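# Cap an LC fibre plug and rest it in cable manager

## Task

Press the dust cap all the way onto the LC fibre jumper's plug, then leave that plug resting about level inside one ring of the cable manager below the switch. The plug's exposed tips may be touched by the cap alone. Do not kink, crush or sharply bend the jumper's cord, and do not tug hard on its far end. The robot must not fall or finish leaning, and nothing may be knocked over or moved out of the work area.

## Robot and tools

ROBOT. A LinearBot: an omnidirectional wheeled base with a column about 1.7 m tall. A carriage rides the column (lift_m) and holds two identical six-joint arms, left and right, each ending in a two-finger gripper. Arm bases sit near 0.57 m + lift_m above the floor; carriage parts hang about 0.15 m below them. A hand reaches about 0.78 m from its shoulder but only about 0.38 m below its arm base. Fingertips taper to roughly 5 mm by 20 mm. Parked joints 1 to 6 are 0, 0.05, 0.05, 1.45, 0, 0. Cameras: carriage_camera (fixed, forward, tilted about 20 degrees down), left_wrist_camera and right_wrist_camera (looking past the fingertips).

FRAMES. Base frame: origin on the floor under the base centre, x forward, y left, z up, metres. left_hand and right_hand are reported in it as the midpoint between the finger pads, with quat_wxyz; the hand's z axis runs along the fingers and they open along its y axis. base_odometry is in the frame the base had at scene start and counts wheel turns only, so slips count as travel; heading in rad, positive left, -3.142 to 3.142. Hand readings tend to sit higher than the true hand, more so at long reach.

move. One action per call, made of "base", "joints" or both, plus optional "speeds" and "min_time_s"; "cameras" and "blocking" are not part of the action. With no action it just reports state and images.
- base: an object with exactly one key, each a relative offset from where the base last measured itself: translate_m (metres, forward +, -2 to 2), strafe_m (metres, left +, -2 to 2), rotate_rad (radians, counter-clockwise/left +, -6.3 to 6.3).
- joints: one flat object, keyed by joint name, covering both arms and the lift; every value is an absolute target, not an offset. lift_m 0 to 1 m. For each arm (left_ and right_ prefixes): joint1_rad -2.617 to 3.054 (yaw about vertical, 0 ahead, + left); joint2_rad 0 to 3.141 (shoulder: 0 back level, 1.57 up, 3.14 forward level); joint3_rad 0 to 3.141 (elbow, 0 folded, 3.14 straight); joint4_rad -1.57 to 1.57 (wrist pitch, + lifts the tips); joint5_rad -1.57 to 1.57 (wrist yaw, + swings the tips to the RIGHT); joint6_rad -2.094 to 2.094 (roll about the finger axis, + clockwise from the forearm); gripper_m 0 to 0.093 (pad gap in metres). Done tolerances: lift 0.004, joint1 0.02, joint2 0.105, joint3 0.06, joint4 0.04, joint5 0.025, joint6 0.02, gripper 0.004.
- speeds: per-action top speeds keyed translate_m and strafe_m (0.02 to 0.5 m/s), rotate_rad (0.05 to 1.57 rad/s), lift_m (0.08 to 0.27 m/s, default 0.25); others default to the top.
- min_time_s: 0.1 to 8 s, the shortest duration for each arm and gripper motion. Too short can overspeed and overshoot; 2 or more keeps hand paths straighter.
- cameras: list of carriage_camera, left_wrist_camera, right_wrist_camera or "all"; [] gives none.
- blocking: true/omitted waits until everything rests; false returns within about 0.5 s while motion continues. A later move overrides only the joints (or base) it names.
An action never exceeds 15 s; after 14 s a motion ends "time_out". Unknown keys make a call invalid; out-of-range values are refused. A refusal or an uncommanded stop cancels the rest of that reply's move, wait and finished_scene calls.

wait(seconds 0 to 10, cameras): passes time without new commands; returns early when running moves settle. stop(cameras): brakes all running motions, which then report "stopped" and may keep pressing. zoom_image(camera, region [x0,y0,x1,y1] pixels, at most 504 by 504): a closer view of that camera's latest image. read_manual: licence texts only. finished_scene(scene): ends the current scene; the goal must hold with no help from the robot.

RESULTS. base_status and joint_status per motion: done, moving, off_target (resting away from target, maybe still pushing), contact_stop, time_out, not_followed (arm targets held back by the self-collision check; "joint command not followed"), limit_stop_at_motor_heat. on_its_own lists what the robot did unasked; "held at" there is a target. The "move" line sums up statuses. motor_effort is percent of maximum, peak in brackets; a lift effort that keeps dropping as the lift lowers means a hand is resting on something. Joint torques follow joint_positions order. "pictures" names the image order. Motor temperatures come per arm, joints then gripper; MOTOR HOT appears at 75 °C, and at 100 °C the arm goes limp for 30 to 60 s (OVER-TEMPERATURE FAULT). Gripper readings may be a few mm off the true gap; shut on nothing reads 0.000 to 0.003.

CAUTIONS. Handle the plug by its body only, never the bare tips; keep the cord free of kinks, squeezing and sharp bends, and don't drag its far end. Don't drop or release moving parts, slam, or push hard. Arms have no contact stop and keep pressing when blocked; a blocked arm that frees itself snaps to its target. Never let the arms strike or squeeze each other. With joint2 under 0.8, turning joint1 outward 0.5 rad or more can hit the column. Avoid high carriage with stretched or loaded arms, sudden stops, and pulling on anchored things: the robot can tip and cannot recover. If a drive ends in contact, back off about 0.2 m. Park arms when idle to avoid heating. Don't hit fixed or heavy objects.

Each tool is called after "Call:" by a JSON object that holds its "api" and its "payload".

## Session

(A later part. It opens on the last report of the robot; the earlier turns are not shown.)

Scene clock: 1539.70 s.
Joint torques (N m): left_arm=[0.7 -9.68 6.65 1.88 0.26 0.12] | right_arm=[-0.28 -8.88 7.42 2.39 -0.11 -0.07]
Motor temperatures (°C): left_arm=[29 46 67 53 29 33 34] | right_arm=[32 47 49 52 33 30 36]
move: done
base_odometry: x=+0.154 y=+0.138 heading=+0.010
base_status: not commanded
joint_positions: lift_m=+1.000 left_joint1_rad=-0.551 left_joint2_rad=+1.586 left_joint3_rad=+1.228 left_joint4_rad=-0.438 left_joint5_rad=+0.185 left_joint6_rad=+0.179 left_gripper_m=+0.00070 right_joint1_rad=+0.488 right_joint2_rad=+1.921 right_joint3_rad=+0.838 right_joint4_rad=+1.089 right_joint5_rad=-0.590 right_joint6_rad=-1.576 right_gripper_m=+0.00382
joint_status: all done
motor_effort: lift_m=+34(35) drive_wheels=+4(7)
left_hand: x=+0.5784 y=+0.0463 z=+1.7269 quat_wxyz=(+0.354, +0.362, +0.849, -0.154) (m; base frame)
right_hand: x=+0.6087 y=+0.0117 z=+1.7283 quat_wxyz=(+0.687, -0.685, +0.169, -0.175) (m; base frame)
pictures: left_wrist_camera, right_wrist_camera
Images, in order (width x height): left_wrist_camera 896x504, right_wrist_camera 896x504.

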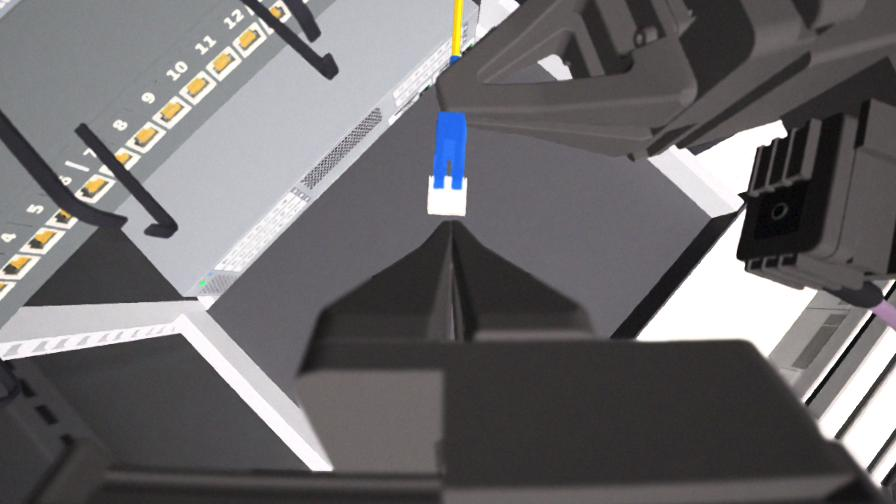

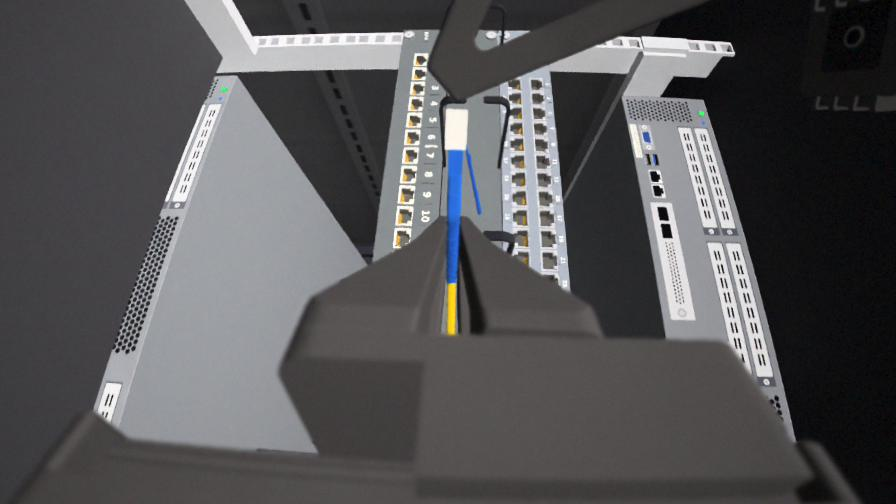

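Call:
{"api": "move", "payload": {"joints": {"left_joint1_rad": -0.54, "left_joint2_rad": 1.612, "left_joint3_rad": 1.281, "left_joint4_rad": -0.424, "left_joint5_rad": 0.2, "left_joint6_rad": 0.19}, "min_time_s": 0.8, "cameras": ["left_wrist_camera", "right_wrist_camera"]}}

Call:
{"api": "zoom_image", "payload": {"camera": "left_wrist_camera", "region": [400, 120, 500, 245]}}

Call:
{"api": "zoom_image", "payload": {"camera": "right_wrist_camera", "region": [410, 45, 510, 205]}}

Scene clock: 1553.80 s.
Joint torques (N m): left_arm=[0.69 -5.9 11.7 1.88 0.26 0.13] | right_arm=[-0.27 -8.88 7.39 2.39 -0.11 -0.07]
Motor temperatures (°C): left_arm=[29 48 64 52 29 33 35] | right_arm=[32 47 49 52 33 30 36]
move: done
base_odometry: x=+0.154 y=+0.138 heading=+0.010
base_status: not commanded
joint_positions: lift_m=+1.000 left_joint1_rad=-0.548 left_joint2_rad=+1.598 left_joint3_rad=+1.240 left_joint4_rad=-0.438 left_joint5_rad=+0.187 left_joint6_rad=+0.179 left_gripper_m=+0.00070 right_joint1_rad=+0.488 right_joint2_rad=+1.921 right_joint3_rad=+0.838 right_joint4_rad=+1.089 right_joint5_rad=-0.590 right_joint6_rad=-1.576 right_gripper_m=+0.00382
joint_status: all done
motor_effort: lift_m=+34(35) drive_wheels=+7(7)
left_hand: x=+0.5818 y=+0.0453 z=+1.7271 quat_wxyz=(+0.354, +0.361, +0.849, -0.154) (m; base frame)
right_hand: x=+0.6087 y=+0.0117 z=+1.7283 quat_wxyz=(+0.687, -0.685, +0.169, -0.175) (m; base frame)
pictures: left_wrist_camera, right_wrist_camera
Images, in order (width x height): left_wrist_camera 896x504, right_wrist_camera 896x504.

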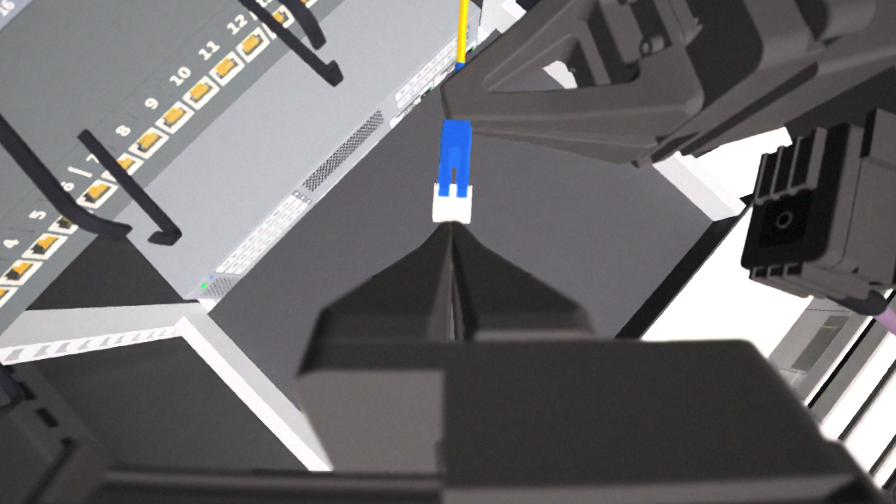

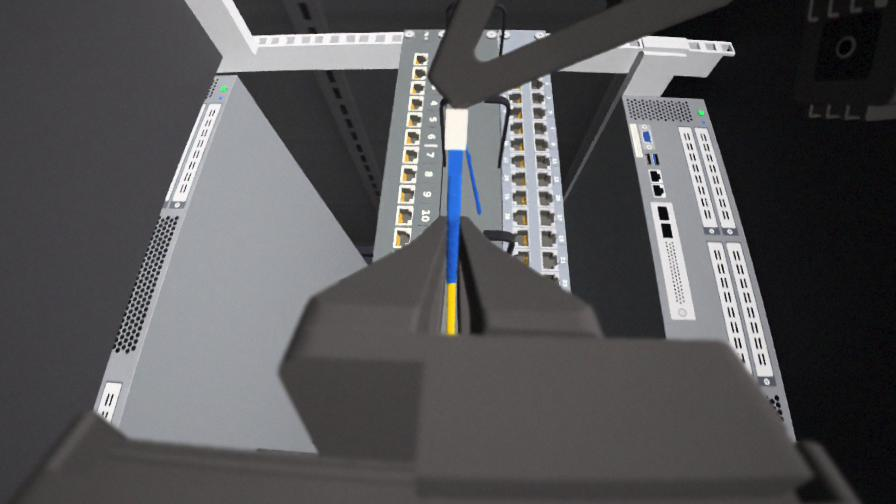

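Scaled by 4.032 from the camera's 896x504 image, which has a finer 1280x720 frame.

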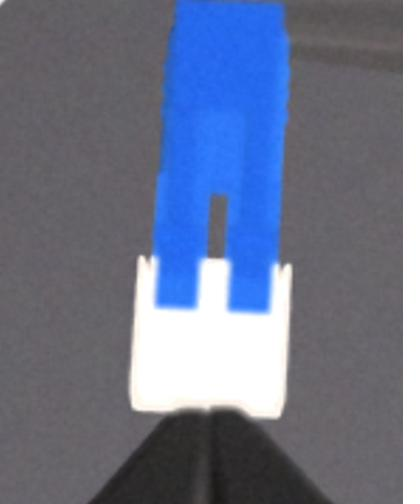

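Scaled by 3.150 from the camera's 896x504 image, which has a finer 1280x720 frame.

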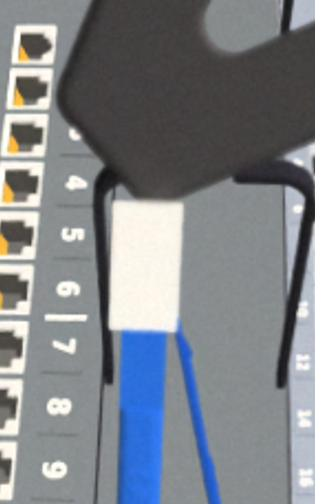

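Call:
{"api": "move", "payload": {"joints": {"left_joint1_rad": -0.542, "left_joint2_rad": 1.62, "left_joint3_rad": 1.289, "left_joint4_rad": -0.36, "right_joint1_rad": 0.525, "right_joint5_rad": -0.67}, "min_time_s": 1.2}}

Call:
{"api": "move", "payload": {"joints": {"left_joint4_rad": -0.29, "right_joint1_rad": 0.56, "right_joint5_rad": -0.75}, "min_time_s": 1.2, "cameras": ["left_wrist_camera", "right_wrist_camera"]}}

Call:
{"api": "zoom_image", "payload": {"camera": "left_wrist_camera", "region": [400, 120, 500, 245]}}

Call:
{"api": "zoom_image", "payload": {"camera": "right_wrist_camera", "region": [410, 45, 510, 205]}}

Scene clock: 1563.13 s.
Joint torques (N m): left_arm=[0.54 -5.22 12.41 2.56 0.25 0.11] | right_arm=[3.44 -8.87 7.41 2.38 -0.83 -0.08]
Motor temperatures (°C): left_arm=[29 47 67 52 29 33 35] | right_arm=[32 47 49 52 33 30 36]
move: off_target
base_odometry: x=+0.154 y=+0.138 heading=+0.010
base_status: not commanded
joint_positions: lift_m=+1.000 left_joint1_rad=-0.548 left_joint2_rad=+1.598 left_joint3_rad=+1.240 left_joint4_rad=-0.435 left_joint5_rad=+0.188 left_joint6_rad=+0.180 left_gripper_m=+0.00070 right_joint1_rad=+0.490 right_joint2_rad=+1.921 right_joint3_rad=+0.838 right_joint4_rad=+1.089 right_joint5_rad=-0.593 right_joint6_rad=-1.576 right_gripper_m=+0.00382
joint_status: left_joint4_rad off_target (ended at -0.435, target -0.360); right_joint1_rad off_target (ended at +0.490, target +0.525); right_joint5_rad off_target (ended at -0.593, target -0.670); the others done
motor_effort: lift_m=+34(35) drive_wheels=+4(7)
left_hand: x=+0.5820 y=+0.0449 z=+1.7276 quat_wxyz=(+0.355, +0.361, +0.848, -0.155) (m; base frame)
right_hand: x=+0.6078 y=+0.0127 z=+1.7283 quat_wxyz=(+0.687, -0.685, +0.168, -0.174) (m; base frame)
pictures: none

Scene clock: 1564.63 s.
Joint torques (N m): left_arm=[0.53 -5.2 12.44 3.32 0.22 0.11] | right_arm=[6.54 -8.87 7.42 2.42 -1.69 -0.07]
Motor temperatures (°C): left_arm=[29 47 67 53 29 33 35] | right_arm=[32 47 49 52 33 30 36]
move: off_target
base_odometry: x=+0.154 y=+0.138 heading=+0.010
base_status: not commanded
joint_positions: lift_m=+1.000 left_joint1_rad=-0.548 left_joint2_rad=+1.598 left_joint3_rad=+1.240 left_joint4_rad=-0.435 left_joint5_rad=+0.191 left_joint6_rad=+0.180 left_gripper_m=+0.00070 right_joint1_rad=+0.495 right_joint2_rad=+1.921 right_joint3_rad=+0.838 right_joint4_rad=+1.086 right_joint5_rad=-0.593 right_joint6_rad=-1.576 right_gripper_m=+0.00382
joint_status: left_joint4_rad off_target (ended at -0.435, target -0.290); right_joint1_rad off_target (ended at +0.495, target +0.560); right_joint5_rad off_target (ended at -0.593, target -0.750)
motor_effort: lift_m=+34(35) drive_wheels=+4(7)
left_hand: x=+0.5817 y=+0.0445 z=+1.7277 quat_wxyz=(+0.355, +0.362, +0.848, -0.156) (m; base frame)
right_hand: x=+0.6062 y=+0.0146 z=+1.7277 quat_wxyz=(+0.687, -0.686, +0.167, -0.172) (m; base frame)
pictures: left_wrist_camera, right_wrist_camera
Images, in order (width x height): left_wrist_camera 896x504, right_wrist_camera 896x504.

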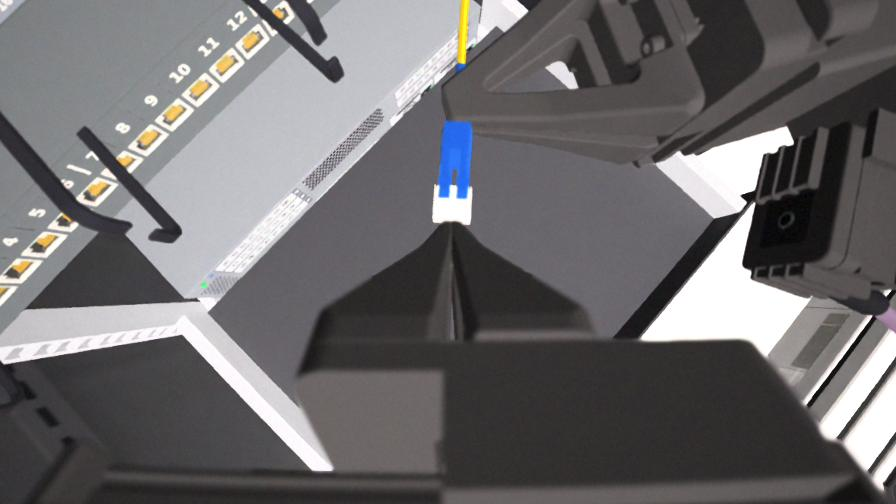

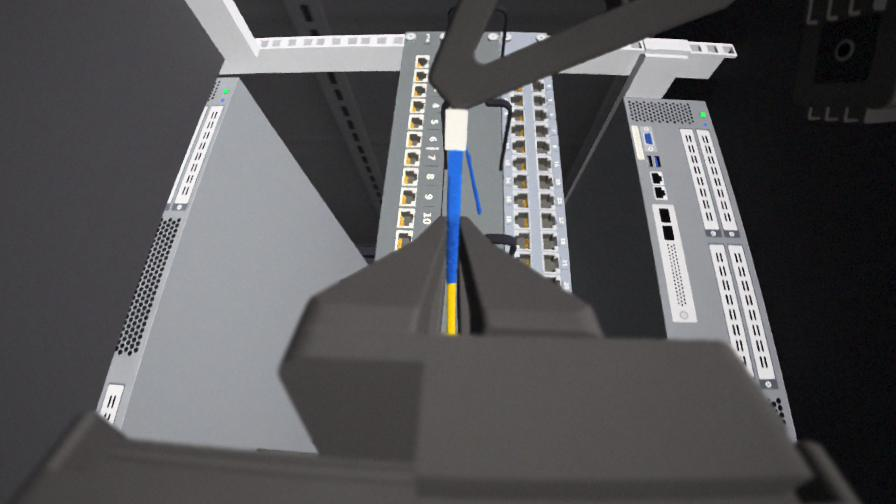

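Scaled by 4.032 from the camera's 896x504 image, which has a finer 1280x720 frame.

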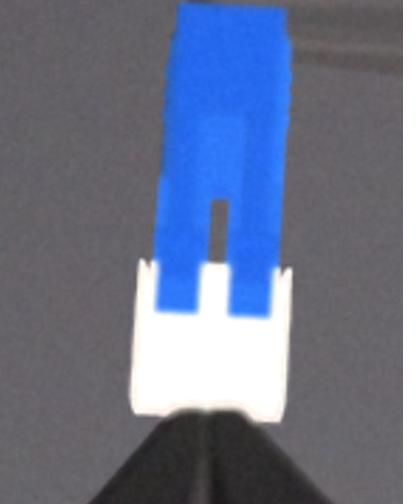

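Scaled by 3.150 from the camera's 896x504 image, which has a finer 1280x720 frame.

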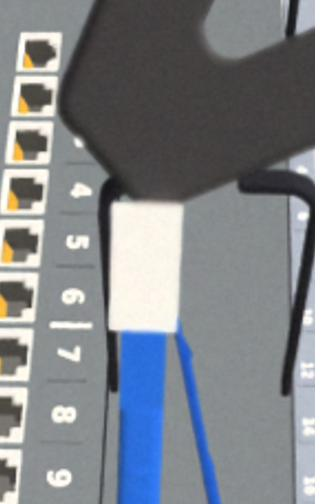

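Call:
{"api": "move", "payload": {"joints": {"left_joint4_rad": -0.19, "right_joint1_rad": 0.6, "right_joint5_rad": -0.86, "left_joint2_rad": 1.63, "left_joint3_rad": 1.3}, "min_time_s": 1.2, "cameras": ["left_wrist_camera", "right_wrist_camera"]}}

Call:
{"api": "zoom_image", "payload": {"camera": "left_wrist_camera", "region": [400, 120, 500, 245]}}

Call:
{"api": "zoom_image", "payload": {"camera": "right_wrist_camera", "region": [410, 45, 510, 205]}}

Scene clock: 1573.67 s.
Joint torques (N m): left_arm=[0.39 -4.81 13.34 4.39 0.21 0.1] | right_arm=[10.09 -8.88 7.41 2.56 -2.86 -0.07]
Motor temperatures (°C): left_arm=[29 46 69 59 29 33 35] | right_arm=[33 47 49 53 34 30 36]
move: off_target
base_odometry: x=+0.154 y=+0.138 heading=+0.010
base_status: not commanded
joint_positions: lift_m=+1.000 left_joint1_rad=-0.546 left_joint2_rad=+1.603 left_joint3_rad=+1.240 left_joint4_rad=-0.434 left_joint5_rad=+0.192 left_joint6_rad=+0.181 left_gripper_m=+0.00070 right_joint1_rad=+0.499 right_joint2_rad=+1.921 right_joint3_rad=+0.838 right_joint4_rad=+1.075 right_joint5_rad=-0.593 right_joint6_rad=-1.576 right_gripper_m=+0.00382
joint_status: left_joint4_rad off_target (ended at -0.434, target -0.190); right_joint1_rad off_target (ended at +0.499, target +0.600); right_joint5_rad off_target (ended at -0.593, target -0.860); the others done
motor_effort: lift_m=+34(35) drive_wheels=+1(8)
left_hand: x=+0.5827 y=+0.0449 z=+1.7258 quat_wxyz=(+0.354, +0.362, +0.848, -0.155) (m; base frame)
right_hand: x=+0.6048 y=+0.0163 z=+1.7254 quat_wxyz=(+0.685, -0.689, +0.168, -0.167) (m; base frame)
pictures: left_wrist_camera, right_wrist_camera
Images, in order (width x height): left_wrist_camera 896x504, right_wrist_camera 896x504.

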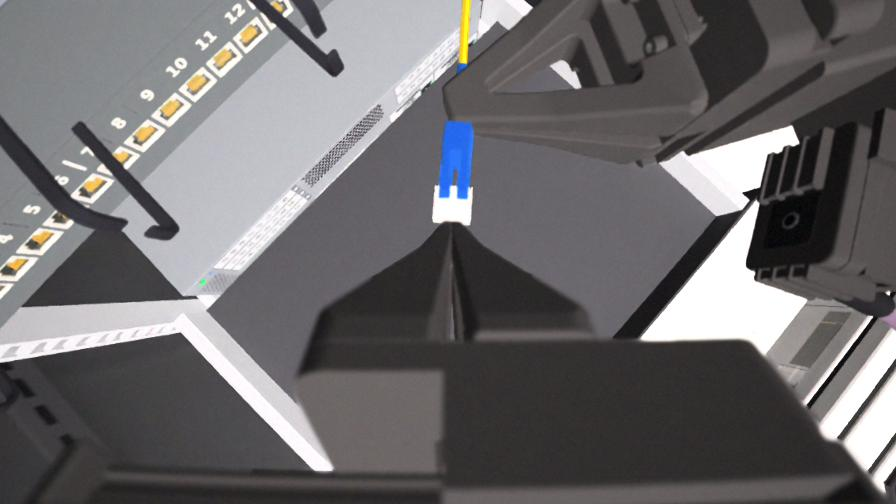

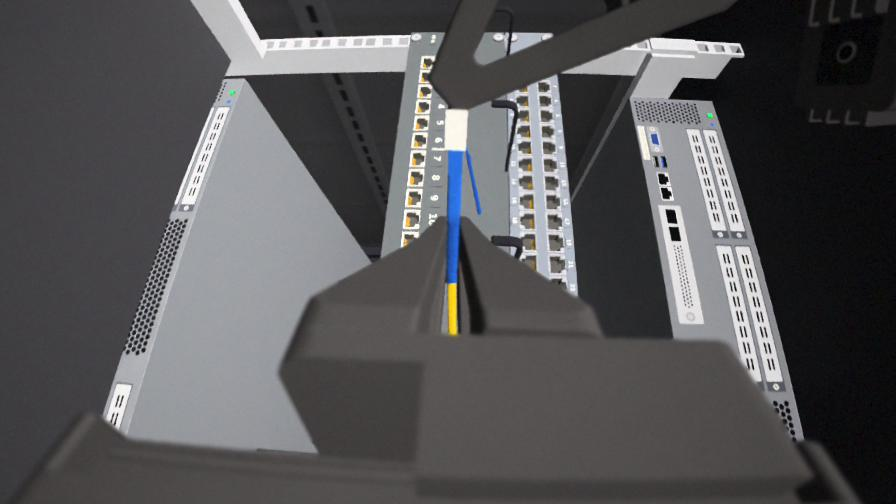

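Scaled by 4.032 from the camera's 896x504 image, which has a finer 1280x720 frame.

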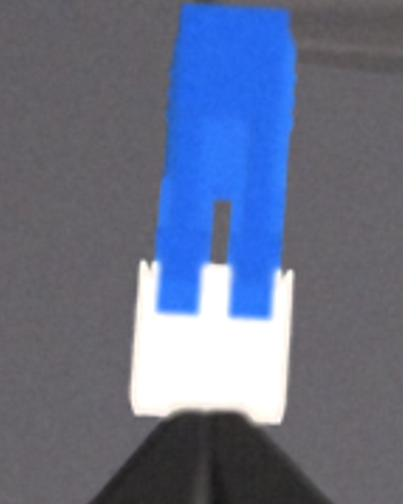

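Scaled by 3.150 from the camera's 896x504 image, which has a finer 1280x720 frame.

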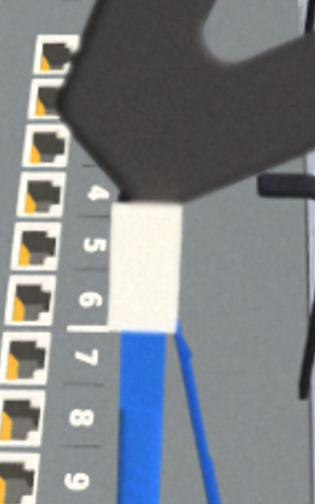

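Call:
{"api": "move", "payload": {"joints": {"right_joint1_rad": 0.492, "right_joint5_rad": -0.602, "left_joint4_rad": -0.42}, "min_time_s": 0.8}}

Call:
{"api": "move", "payload": {"joints": {"left_joint1_rad": -0.521, "left_joint2_rad": 1.5, "left_joint3_rad": 1.153, "left_joint4_rad": -0.424, "left_joint5_rad": 0.218}, "min_time_s": 1.0, "cameras": ["left_wrist_camera", "right_wrist_camera"]}}

Call:
{"api": "zoom_image", "payload": {"camera": "right_wrist_camera", "region": [410, 85, 500, 245]}}

Call:
{"api": "zoom_image", "payload": {"camera": "left_wrist_camera", "region": [400, 90, 500, 215]}}

Scene clock: 1587.43 s.
Joint torques (N m): left_arm=[0.38 -5.91 12 1.97 0.2 0.1] | right_arm=[0.21 -8.91 7.42 2.5 -0.3 -0.07]
Motor temperatures (°C): left_arm=[29 45 72 69 29 33 35] | right_arm=[35 47 50 52 38 30 36]
move: off_target
base_odometry: x=+0.154 y=+0.138 heading=+0.010
base_status: not commanded
joint_positions: lift_m=+1.000 left_joint1_rad=-0.546 left_joint2_rad=+1.615 left_joint3_rad=+1.255 left_joint4_rad=-0.444 left_joint5_rad=+0.193 left_joint6_rad=+0.181 left_gripper_m=+0.00070 right_joint1_rad=+0.489 right_joint2_rad=+1.921 right_joint3_rad=+0.838 right_joint4_rad=+1.080 right_joint5_rad=-0.575 right_joint6_rad=-1.576 right_gripper_m=+0.00382
joint_status: right_joint5_rad off_target (ended at -0.575, target -0.602); the others done
motor_effort: lift_m=+34(35) drive_wheels=+3(7)
left_hand: x=+0.5842 y=+0.0436 z=+1.7251 quat_wxyz=(+0.350, +0.362, +0.850, -0.155) (m; base frame)
right_hand: x=+0.6108 y=+0.0108 z=+1.7263 quat_wxyz=(+0.683, -0.686, +0.176, -0.178) (m; base frame)
pictures: none

Scene clock: 1588.73 s.
Joint torques (N m): left_arm=[0.69 -8.96 6.67 1.86 0.27 0.1] | right_arm=[0.23 -8.88 7.39 2.46 -0.13 -0.07]
Motor temperatures (°C): left_arm=[29 45 72 68 29 33 35] | right_arm=[34 47 50 53 38 30 36]
move: done
base_odometry: x=+0.154 y=+0.138 heading=+0.010
base_status: not commanded
joint_positions: lift_m=+1.000 left_joint1_rad=-0.529 left_joint2_rad=+1.531 left_joint3_rad=+1.170 left_joint4_rad=-0.437 left_joint5_rad=+0.204 left_joint6_rad=+0.181 left_gripper_m=+0.00070 right_joint1_rad=+0.489 right_joint2_rad=+1.921 right_joint3_rad=+0.838 right_joint4_rad=+1.083 right_joint5_rad=-0.591 right_joint6_rad=-1.576 right_gripper_m=+0.00382
joint_status: all done
motor_effort: lift_m=+34(35) drive_wheels=+4(7)
left_hand: x=+0.5691 y=+0.0592 z=+1.7260 quat_wxyz=(+0.353, +0.356, +0.851, -0.158) (m; base frame)
right_hand: x=+0.6084 y=+0.0121 z=+1.7270 quat_wxyz=(+0.685, -0.687, +0.170, -0.173) (m; base frame)
pictures: left_wrist_camera, right_wrist_camera
Images, in order (width x height): left_wrist_camera 896x504, right_wrist_camera 896x504.

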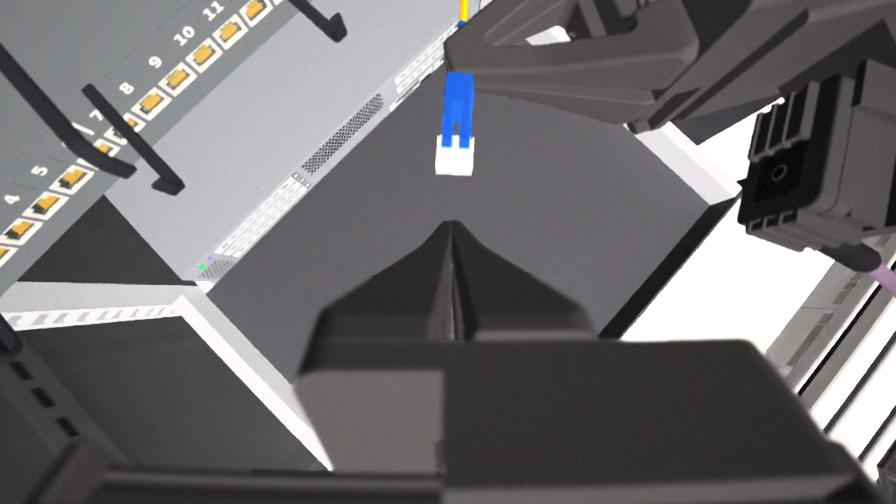

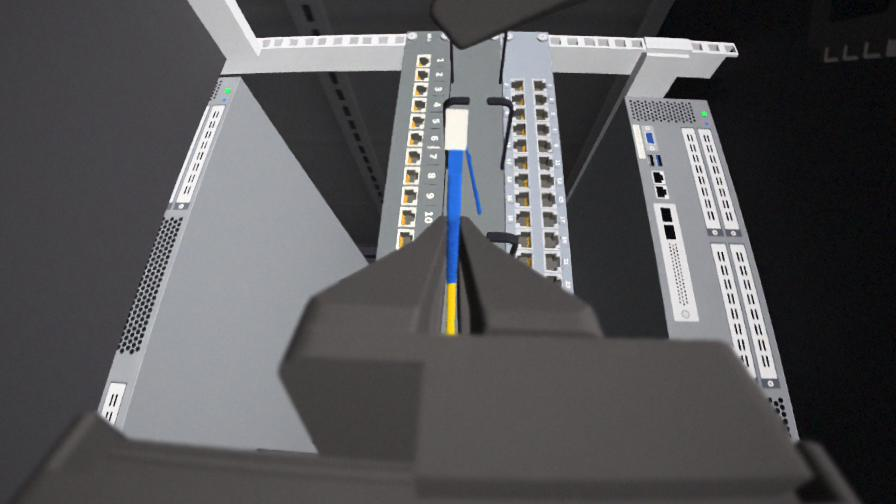

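Scaled by 3.150 from the camera's 896x504 image, which has a finer 1280x720 frame.

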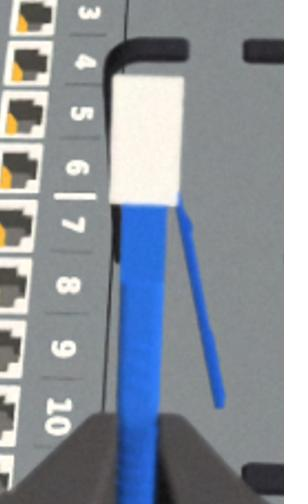

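Scaled by 4.032 from the camera's 896x504 image, which has a finer 1280x720 frame.

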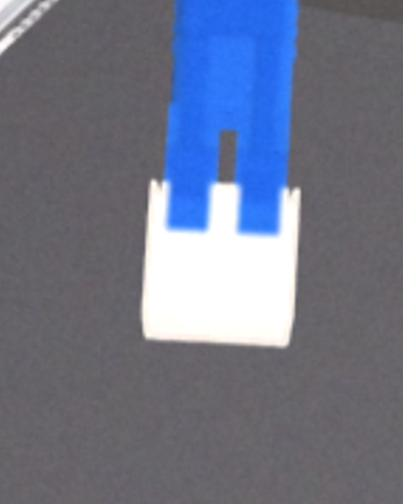

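Call:
{"api": "zoom_image", "payload": {"camera": "left_wrist_camera", "region": [430, 110, 480, 180]}}

Call:
{"api": "zoom_image", "payload": {"camera": "right_wrist_camera", "region": [435, 95, 485, 175]}}

Scaled by 7.200 from the camera's 896x504 image, which has a finer 1280x720 frame.

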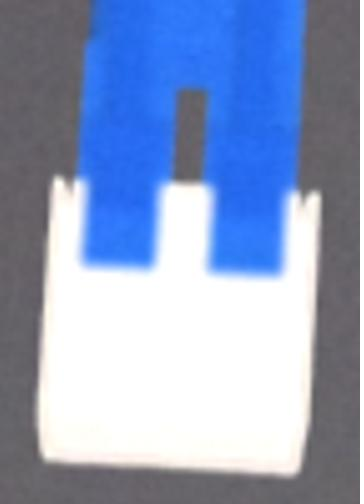

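Scaled by 6.300 from the camera's 896x504 image, which has a finer 1280x720 frame.

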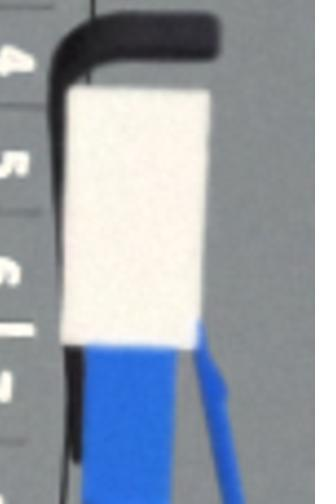

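Call:
{"api": "move", "payload": {"joints": {"left_joint1_rad": -0.2, "left_joint2_rad": 1.0, "left_joint3_rad": 0.5, "left_joint4_rad": -0.6, "left_joint5_rad": 0.2, "left_joint6_rad": 0.19}, "min_time_s": 1.5}}

Call:
{"api": "move", "payload": {"joints": {"left_joint1_rad": -0.2, "left_joint2_rad": 0.05, "left_joint3_rad": 0.05, "left_joint4_rad": 1.45, "left_joint5_rad": 0, "left_joint6_rad": 0}, "min_time_s": 2, "cameras": ["carriage_camera", "right_wrist_camera"]}}

Scene clock: 1641.63 s.
Joint torques (N m): left_arm=[0.7 -2.81 6.28 1.19 0.11 0.1] | right_arm=[0.24 -8.87 7.42 2.44 -0.11 -0.07]
Motor temperatures (°C): left_arm=[29 47 63 55 29 33 35] | right_arm=[32 47 50 55 33 30 36]
move: done
base_odometry: x=+0.154 y=+0.138 heading=+0.010
base_status: not commanded
joint_positions: lift_m=+1.000 left_joint1_rad=-0.208 left_joint2_rad=+1.013 left_joint3_rad=+0.516 left_joint4_rad=-0.595 left_joint5_rad=+0.205 left_joint6_rad=+0.181 left_gripper_m=+0.00070 right_joint1_rad=+0.489 right_joint2_rad=+1.921 right_joint3_rad=+0.838 right_joint4_rad=+1.084 right_joint5_rad=-0.593 right_joint6_rad=-1.576 right_gripper_m=+0.00382
joint_status: all done
motor_effort: lift_m=+34(35) drive_wheels=+6(8)
left_hand: x=+0.4396 y=+0.2234 z=+1.6105 quat_wxyz=(+0.235, +0.211, +0.943, -0.102) (m; base frame)
right_hand: x=+0.6081 y=+0.0122 z=+1.7273 quat_wxyz=(+0.686, -0.686, +0.169, -0.173) (m; base frame)
pictures: none

Scene clock: 1644.07 s.
Joint torques (N m): left_arm=[0.73 2.84 4.93 -0.16 -0.07 -0.09] | right_arm=[0.21 -8.87 7.41 2.43 -0.11 -0.07]
Motor temperatures (°C): left_arm=[29 47 63 54 29 33 35] | right_arm=[32 47 50 55 33 30 36]
move: done
base_odometry: x=+0.154 y=+0.138 heading=+0.010
base_status: not commanded
joint_positions: lift_m=+1.000 left_joint1_rad=-0.208 left_joint2_rad=+0.059 left_joint3_rad=+0.065 left_joint4_rad=+1.439 left_joint5_rad=+0.014 left_joint6_rad=+0.011 left_gripper_m=+0.00070 right_joint1_rad=+0.489 right_joint2_rad=+1.921 right_joint3_rad=+0.838 right_joint4_rad=+1.084 right_joint5_rad=-0.593 right_joint6_rad=-1.576 right_gripper_m=+0.00382
joint_status: all done
motor_effort: lift_m=+34(35) drive_wheels=+5(8)
left_hand: x=+0.2464 y=+0.2979 z=+1.9906 quat_wxyz=(+0.993, +0.014, +0.062, -0.098) (m; base frame)
right_hand: x=+0.6080 y=+0.0123 z=+1.7274 quat_wxyz=(+0.686, -0.686, +0.169, -0.173) (m; base frame)
pictures: carriage_camera, right_wrist_camera
Images, in order (width x height): carriage_camera 896x504, right_wrist_camera 896x504.

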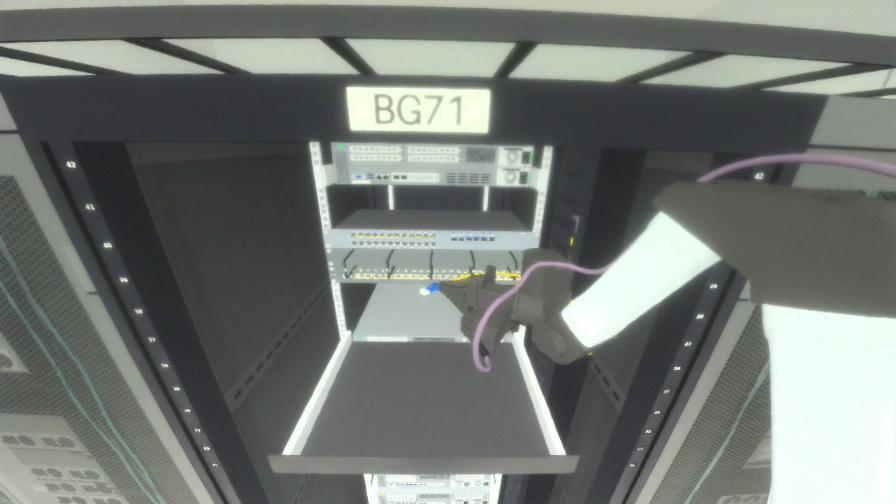

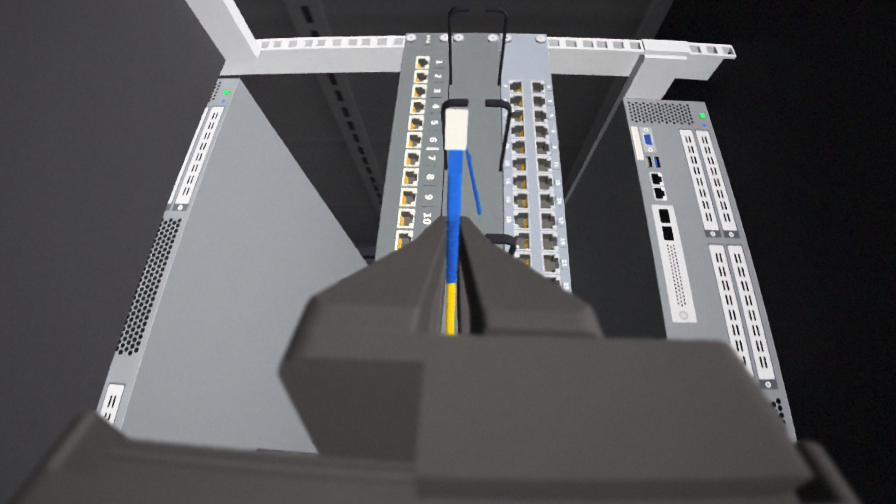

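Call:
{"api": "move", "payload": {"joints": {"right_joint1_rad": 0.568, "right_joint2_rad": 1.864, "right_joint3_rad": 0.778, "right_joint4_rad": 1.087, "right_joint5_rad": -0.09, "right_joint6_rad": -1.581}, "min_time_s": 2.0, "cameras": ["right_wrist_camera", "carriage_camera"]}}

Call:
{"api": "zoom_image", "payload": {"camera": "carriage_camera", "region": [360, 230, 600, 374]}}

Scene clock: 1678.07 s.
Joint torques (N m): left_arm=[0.72 2.85 4.93 -0.18 -0.07 -0.1] | right_arm=[0.42 -11.9 4.75 2.64 0.1 -0.07]
Motor temperatures (°C): left_arm=[29 43 60 48 29 33 35] | right_arm=[32 47 50 55 33 30 36]
move: done
base_odometry: x=+0.154 y=+0.138 heading=+0.010
base_status: not commanded
joint_positions: lift_m=+1.000 left_joint1_rad=-0.208 left_joint2_rad=+0.059 left_joint3_rad=+0.065 left_joint4_rad=+1.440 left_joint5_rad=+0.013 left_joint6_rad=+0.011 left_gripper_m=+0.00070 right_joint1_rad=+0.563 right_joint2_rad=+1.890 right_joint3_rad=+0.792 right_joint4_rad=+1.087 right_joint5_rad=-0.103 right_joint6_rad=-1.576 right_gripper_m=+0.00382
joint_status: all done
motor_effort: lift_m=+34(35) drive_wheels=+2(6)
left_hand: x=+0.2461 y=+0.2981 z=+1.9906 quat_wxyz=(+0.993, +0.013, +0.061, -0.098) (m; base frame)
right_hand: x=+0.6412 y=-0.0171 z=+1.7244 quat_wxyz=(+0.632, -0.640, +0.310, -0.308) (m; base frame)
pictures: carriage_camera, right_wrist_camera
Images, in order (width x height): carriage_camera 896x504, right_wrist_camera 896x504.

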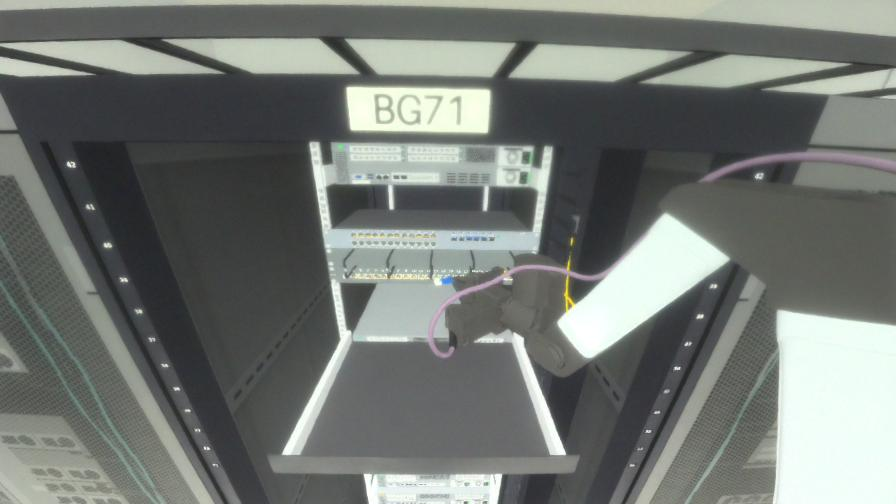

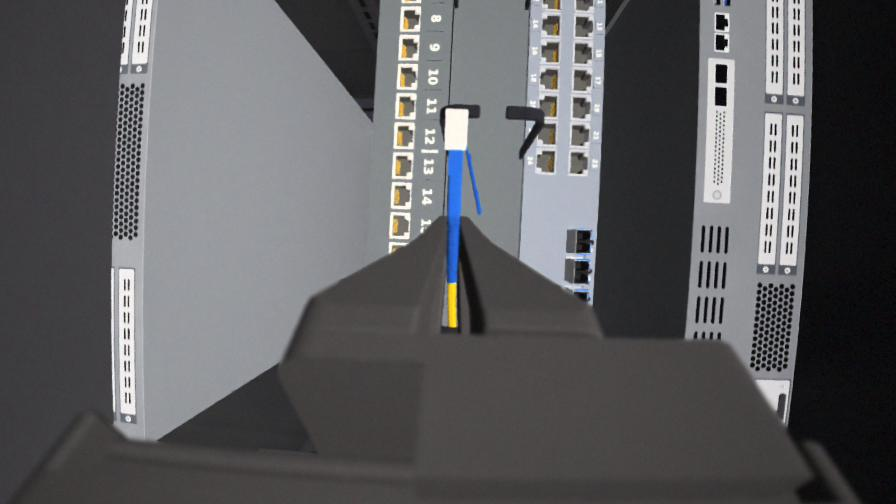

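Scaled by 2.100 from the camera's 896x504 image, which has a finer 1280x720 frame.

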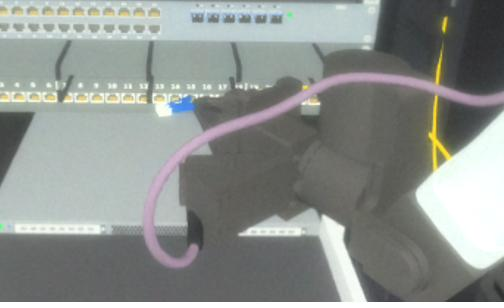

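Call:
{"api": "move", "payload": {"joints": {"right_joint1_rad": 0.718, "right_joint2_rad": 1.997, "right_joint3_rad": 0.957, "right_joint4_rad": 1.028, "right_joint5_rad": 0.467, "right_joint6_rad": -1.576}, "min_time_s": 2.0, "cameras": ["right_wrist_camera"]}}

Call:
{"api": "zoom_image", "payload": {"camera": "right_wrist_camera", "region": [380, 50, 580, 300]}}

Scene clock: 1689.50 s.
Joint torques (N m): left_arm=[0.72 2.85 4.92 -0.18 -0.07 -0.1] | right_arm=[0.57 -8.77 8.21 2.42 0.09 -0.01]
Motor temperatures (°C): left_arm=[29 43 59 47 29 33 35] | right_arm=[32 47 49 55 33 30 36]
move: done
base_odometry: x=+0.154 y=+0.138 heading=+0.010
base_status: not commanded
joint_positions: lift_m=+1.000 left_joint1_rad=-0.208 left_joint2_rad=+0.059 left_joint3_rad=+0.065 left_joint4_rad=+1.440 left_joint5_rad=+0.013 left_joint6_rad=+0.011 left_gripper_m=+0.00070 right_joint1_rad=+0.712 right_joint2_rad=+1.978 right_joint3_rad=+0.934 right_joint4_rad=+1.044 right_joint5_rad=+0.457 right_joint6_rad=-1.576 right_gripper_m=+0.00382
joint_status: all done
motor_effort: lift_m=+34(35) drive_wheels=+5(8)
left_hand: x=+0.2460 y=+0.2982 z=+1.9906 quat_wxyz=(+0.993, +0.013, +0.061, -0.098) (m; base frame)
right_hand: x=+0.6666 y=-0.0189 z=+1.7285 quat_wxyz=(+0.559, -0.561, +0.431, -0.434) (m; base frame)
pictures: right_wrist_camera
Images, in order (width x height): right_wrist_camera 896x504.

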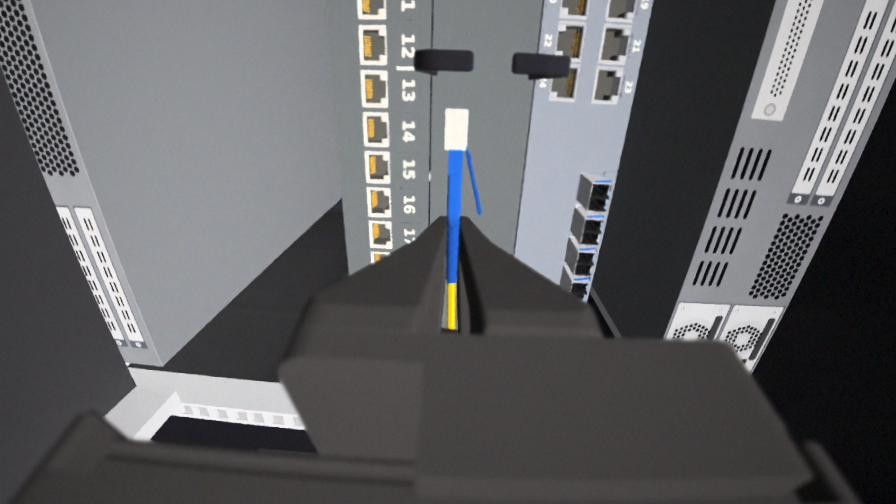

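Scaled by 2.016 from the camera's 896x504 image, which has a finer 1280x720 frame.

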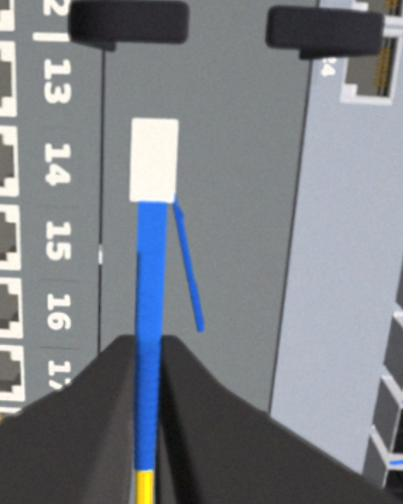

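Call:
{"api": "move", "payload": {"joints": {"right_joint1_rad": 0.746, "right_joint2_rad": 2.033, "right_joint3_rad": 1.014, "right_joint4_rad": 1.007, "right_joint5_rad": 0.493, "right_joint6_rad": -1.576}, "min_time_s": 1.2}}

Call:
{"api": "move", "payload": {"joints": {"right_joint1_rad": 0.777, "right_joint2_rad": 2.067, "right_joint3_rad": 1.067, "right_joint4_rad": 0.988, "right_joint5_rad": 0.524, "right_joint6_rad": -1.576}, "min_time_s": 1.2, "cameras": ["right_wrist_camera", "carriage_camera"]}}

Call:
{"api": "zoom_image", "payload": {"camera": "right_wrist_camera", "region": [380, 80, 580, 330]}}

Scene clock: 1703.50 s.
Joint torques (N m): left_arm=[0.7 2.81 4.93 -0.18 -0.06 -0.1] | right_arm=[0.57 -9.11 8.35 2.41 0.09 -0.01]
Motor temperatures (°C): left_arm=[29 42 58 46 29 33 35] | right_arm=[32 47 49 54 33 30 36]
move: done
base_odometry: x=+0.154 y=+0.138 heading=+0.010
base_status: not commanded
joint_positions: lift_m=+1.000 left_joint1_rad=-0.208 left_joint2_rad=+0.059 left_joint3_rad=+0.065 left_joint4_rad=+1.440 left_joint5_rad=+0.013 left_joint6_rad=+0.011 left_gripper_m=+0.00070 right_joint1_rad=+0.740 right_joint2_rad=+2.013 right_joint3_rad=+0.991 right_joint4_rad=+1.023 right_joint5_rad=+0.484 right_joint6_rad=-1.576 right_gripper_m=+0.00382
joint_status: all done
motor_effort: lift_m=+34(35) drive_wheels=+4(6)
left_hand: x=+0.2460 y=+0.2982 z=+1.9906 quat_wxyz=(+0.993, +0.013, +0.061, -0.098) (m; base frame)
right_hand: x=+0.6686 y=-0.0026 z=+1.7285 quat_wxyz=(+0.559, -0.561, +0.431, -0.434) (m; base frame)
pictures: none

Scene clock: 1705.00 s.
Joint torques (N m): left_arm=[0.7 2.82 4.93 -0.18 -0.06 -0.09] | right_arm=[0.59 -9.44 8.44 2.4 0.09 -0.01]
Motor temperatures (°C): left_arm=[29 42 58 45 29 33 35] | right_arm=[32 47 49 54 33 30 36]
move: done
base_odometry: x=+0.154 y=+0.138 heading=+0.010
base_status: not commanded
joint_positions: lift_m=+1.000 left_joint1_rad=-0.208 left_joint2_rad=+0.059 left_joint3_rad=+0.065 left_joint4_rad=+1.440 left_joint5_rad=+0.013 left_joint6_rad=+0.011 left_gripper_m=+0.00070 right_joint1_rad=+0.771 right_joint2_rad=+2.047 right_joint3_rad=+1.044 right_joint4_rad=+1.004 right_joint5_rad=+0.515 right_joint6_rad=-1.576 right_gripper_m=+0.00382
joint_status: all done
motor_effort: lift_m=+34(35) drive_wheels=+4(9)
left_hand: x=+0.2460 y=+0.2982 z=+1.9906 quat_wxyz=(+0.993, +0.013, +0.061, -0.098) (m; base frame)
right_hand: x=+0.6687 y=+0.0138 z=+1.7278 quat_wxyz=(+0.559, -0.561, +0.431, -0.434) (m; base frame)
pictures: carriage_camera, right_wrist_camera
Images, in order (width x height): carriage_camera 896x504, right_wrist_camera 896x504.

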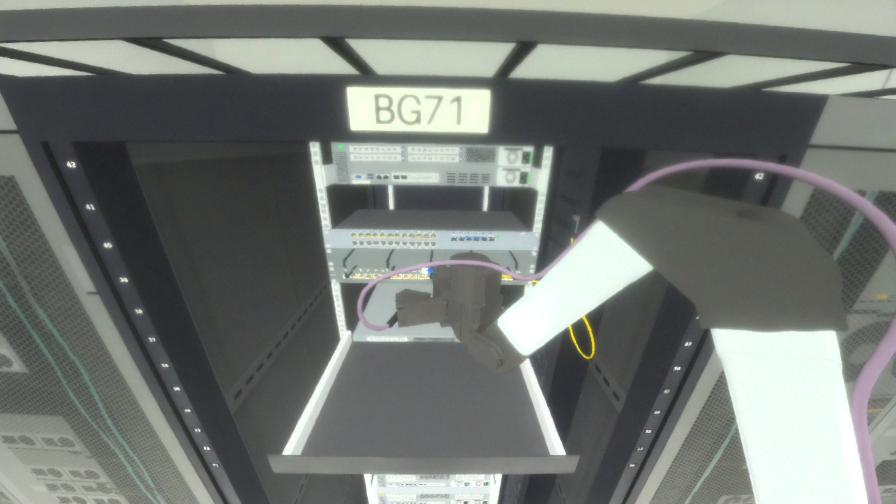

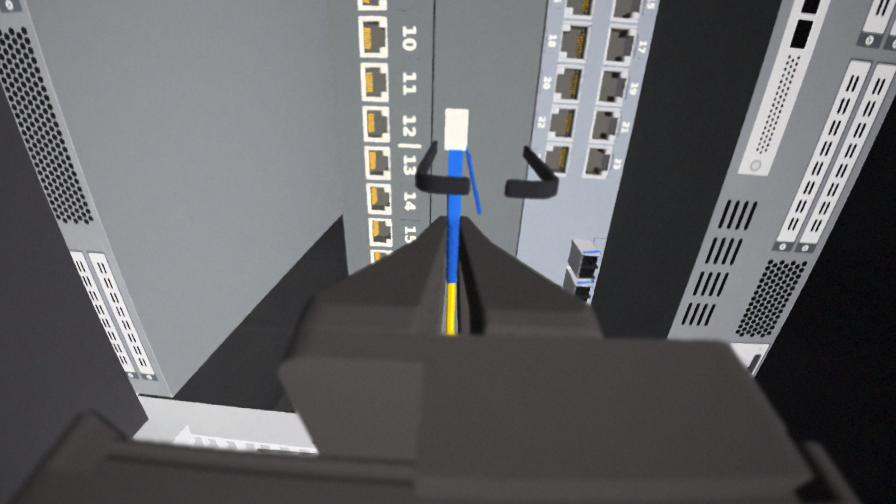

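Scaled by 2.016 from the camera's 896x504 image, which has a finer 1280x720 frame.

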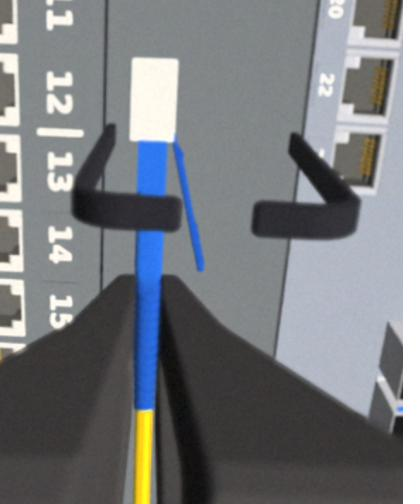

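Call:
{"api": "move", "payload": {"joints": {"lift_m": 0.9925}, "speeds": {"lift_m": 0.08}, "cameras": ["right_wrist_camera"]}}

Call:
{"api": "zoom_image", "payload": {"camera": "right_wrist_camera", "region": [380, 80, 580, 330]}}

Scene clock: 1710.43 s.
Joint torques (N m): left_arm=[0.7 3.04 5.24 -0.2 -0.05 -0.1] | right_arm=[0.58 -9.92 7.92 2.4 0.09 -0.01]
Motor temperatures (°C): left_arm=[29 42 58 45 29 33 35] | right_arm=[32 47 49 53 33 30 36]
move: done
base_odometry: x=+0.154 y=+0.138 heading=+0.010
base_status: not commanded
joint_positions: lift_m=+0.993 left_joint1_rad=-0.208 left_joint2_rad=+0.056 left_joint3_rad=+0.061 left_joint4_rad=+1.442 left_joint5_rad=+0.011 left_joint6_rad=+0.011 left_gripper_m=+0.00070 right_joint1_rad=+0.771 right_joint2_rad=+2.052 right_joint3_rad=+1.049 right_joint4_rad=+1.004 right_joint5_rad=+0.516 right_joint6_rad=-1.576 right_gripper_m=+0.00382
joint_status: all done
motor_effort: lift_m=+34(36) drive_wheels=-1(5)
left_hand: x=+0.2458 y=+0.2984 z=+1.9823 quat_wxyz=(+0.993, +0.012, +0.061, -0.099) (m; base frame)
right_hand: x=+0.6697 y=+0.0144 z=+1.7202 quat_wxyz=(+0.559, -0.560, +0.431, -0.434) (m; base frame)
pictures: right_wrist_camera
Images, in order (width x height): right_wrist_camera 896x504.

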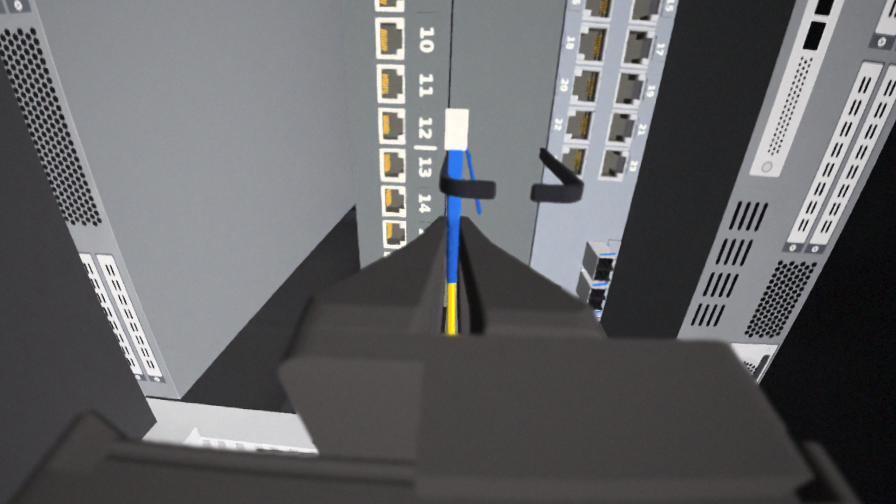

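Scaled by 2.016 from the camera's 896x504 image, which has a finer 1280x720 frame.

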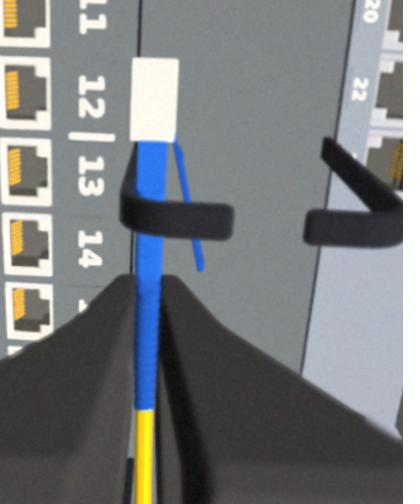

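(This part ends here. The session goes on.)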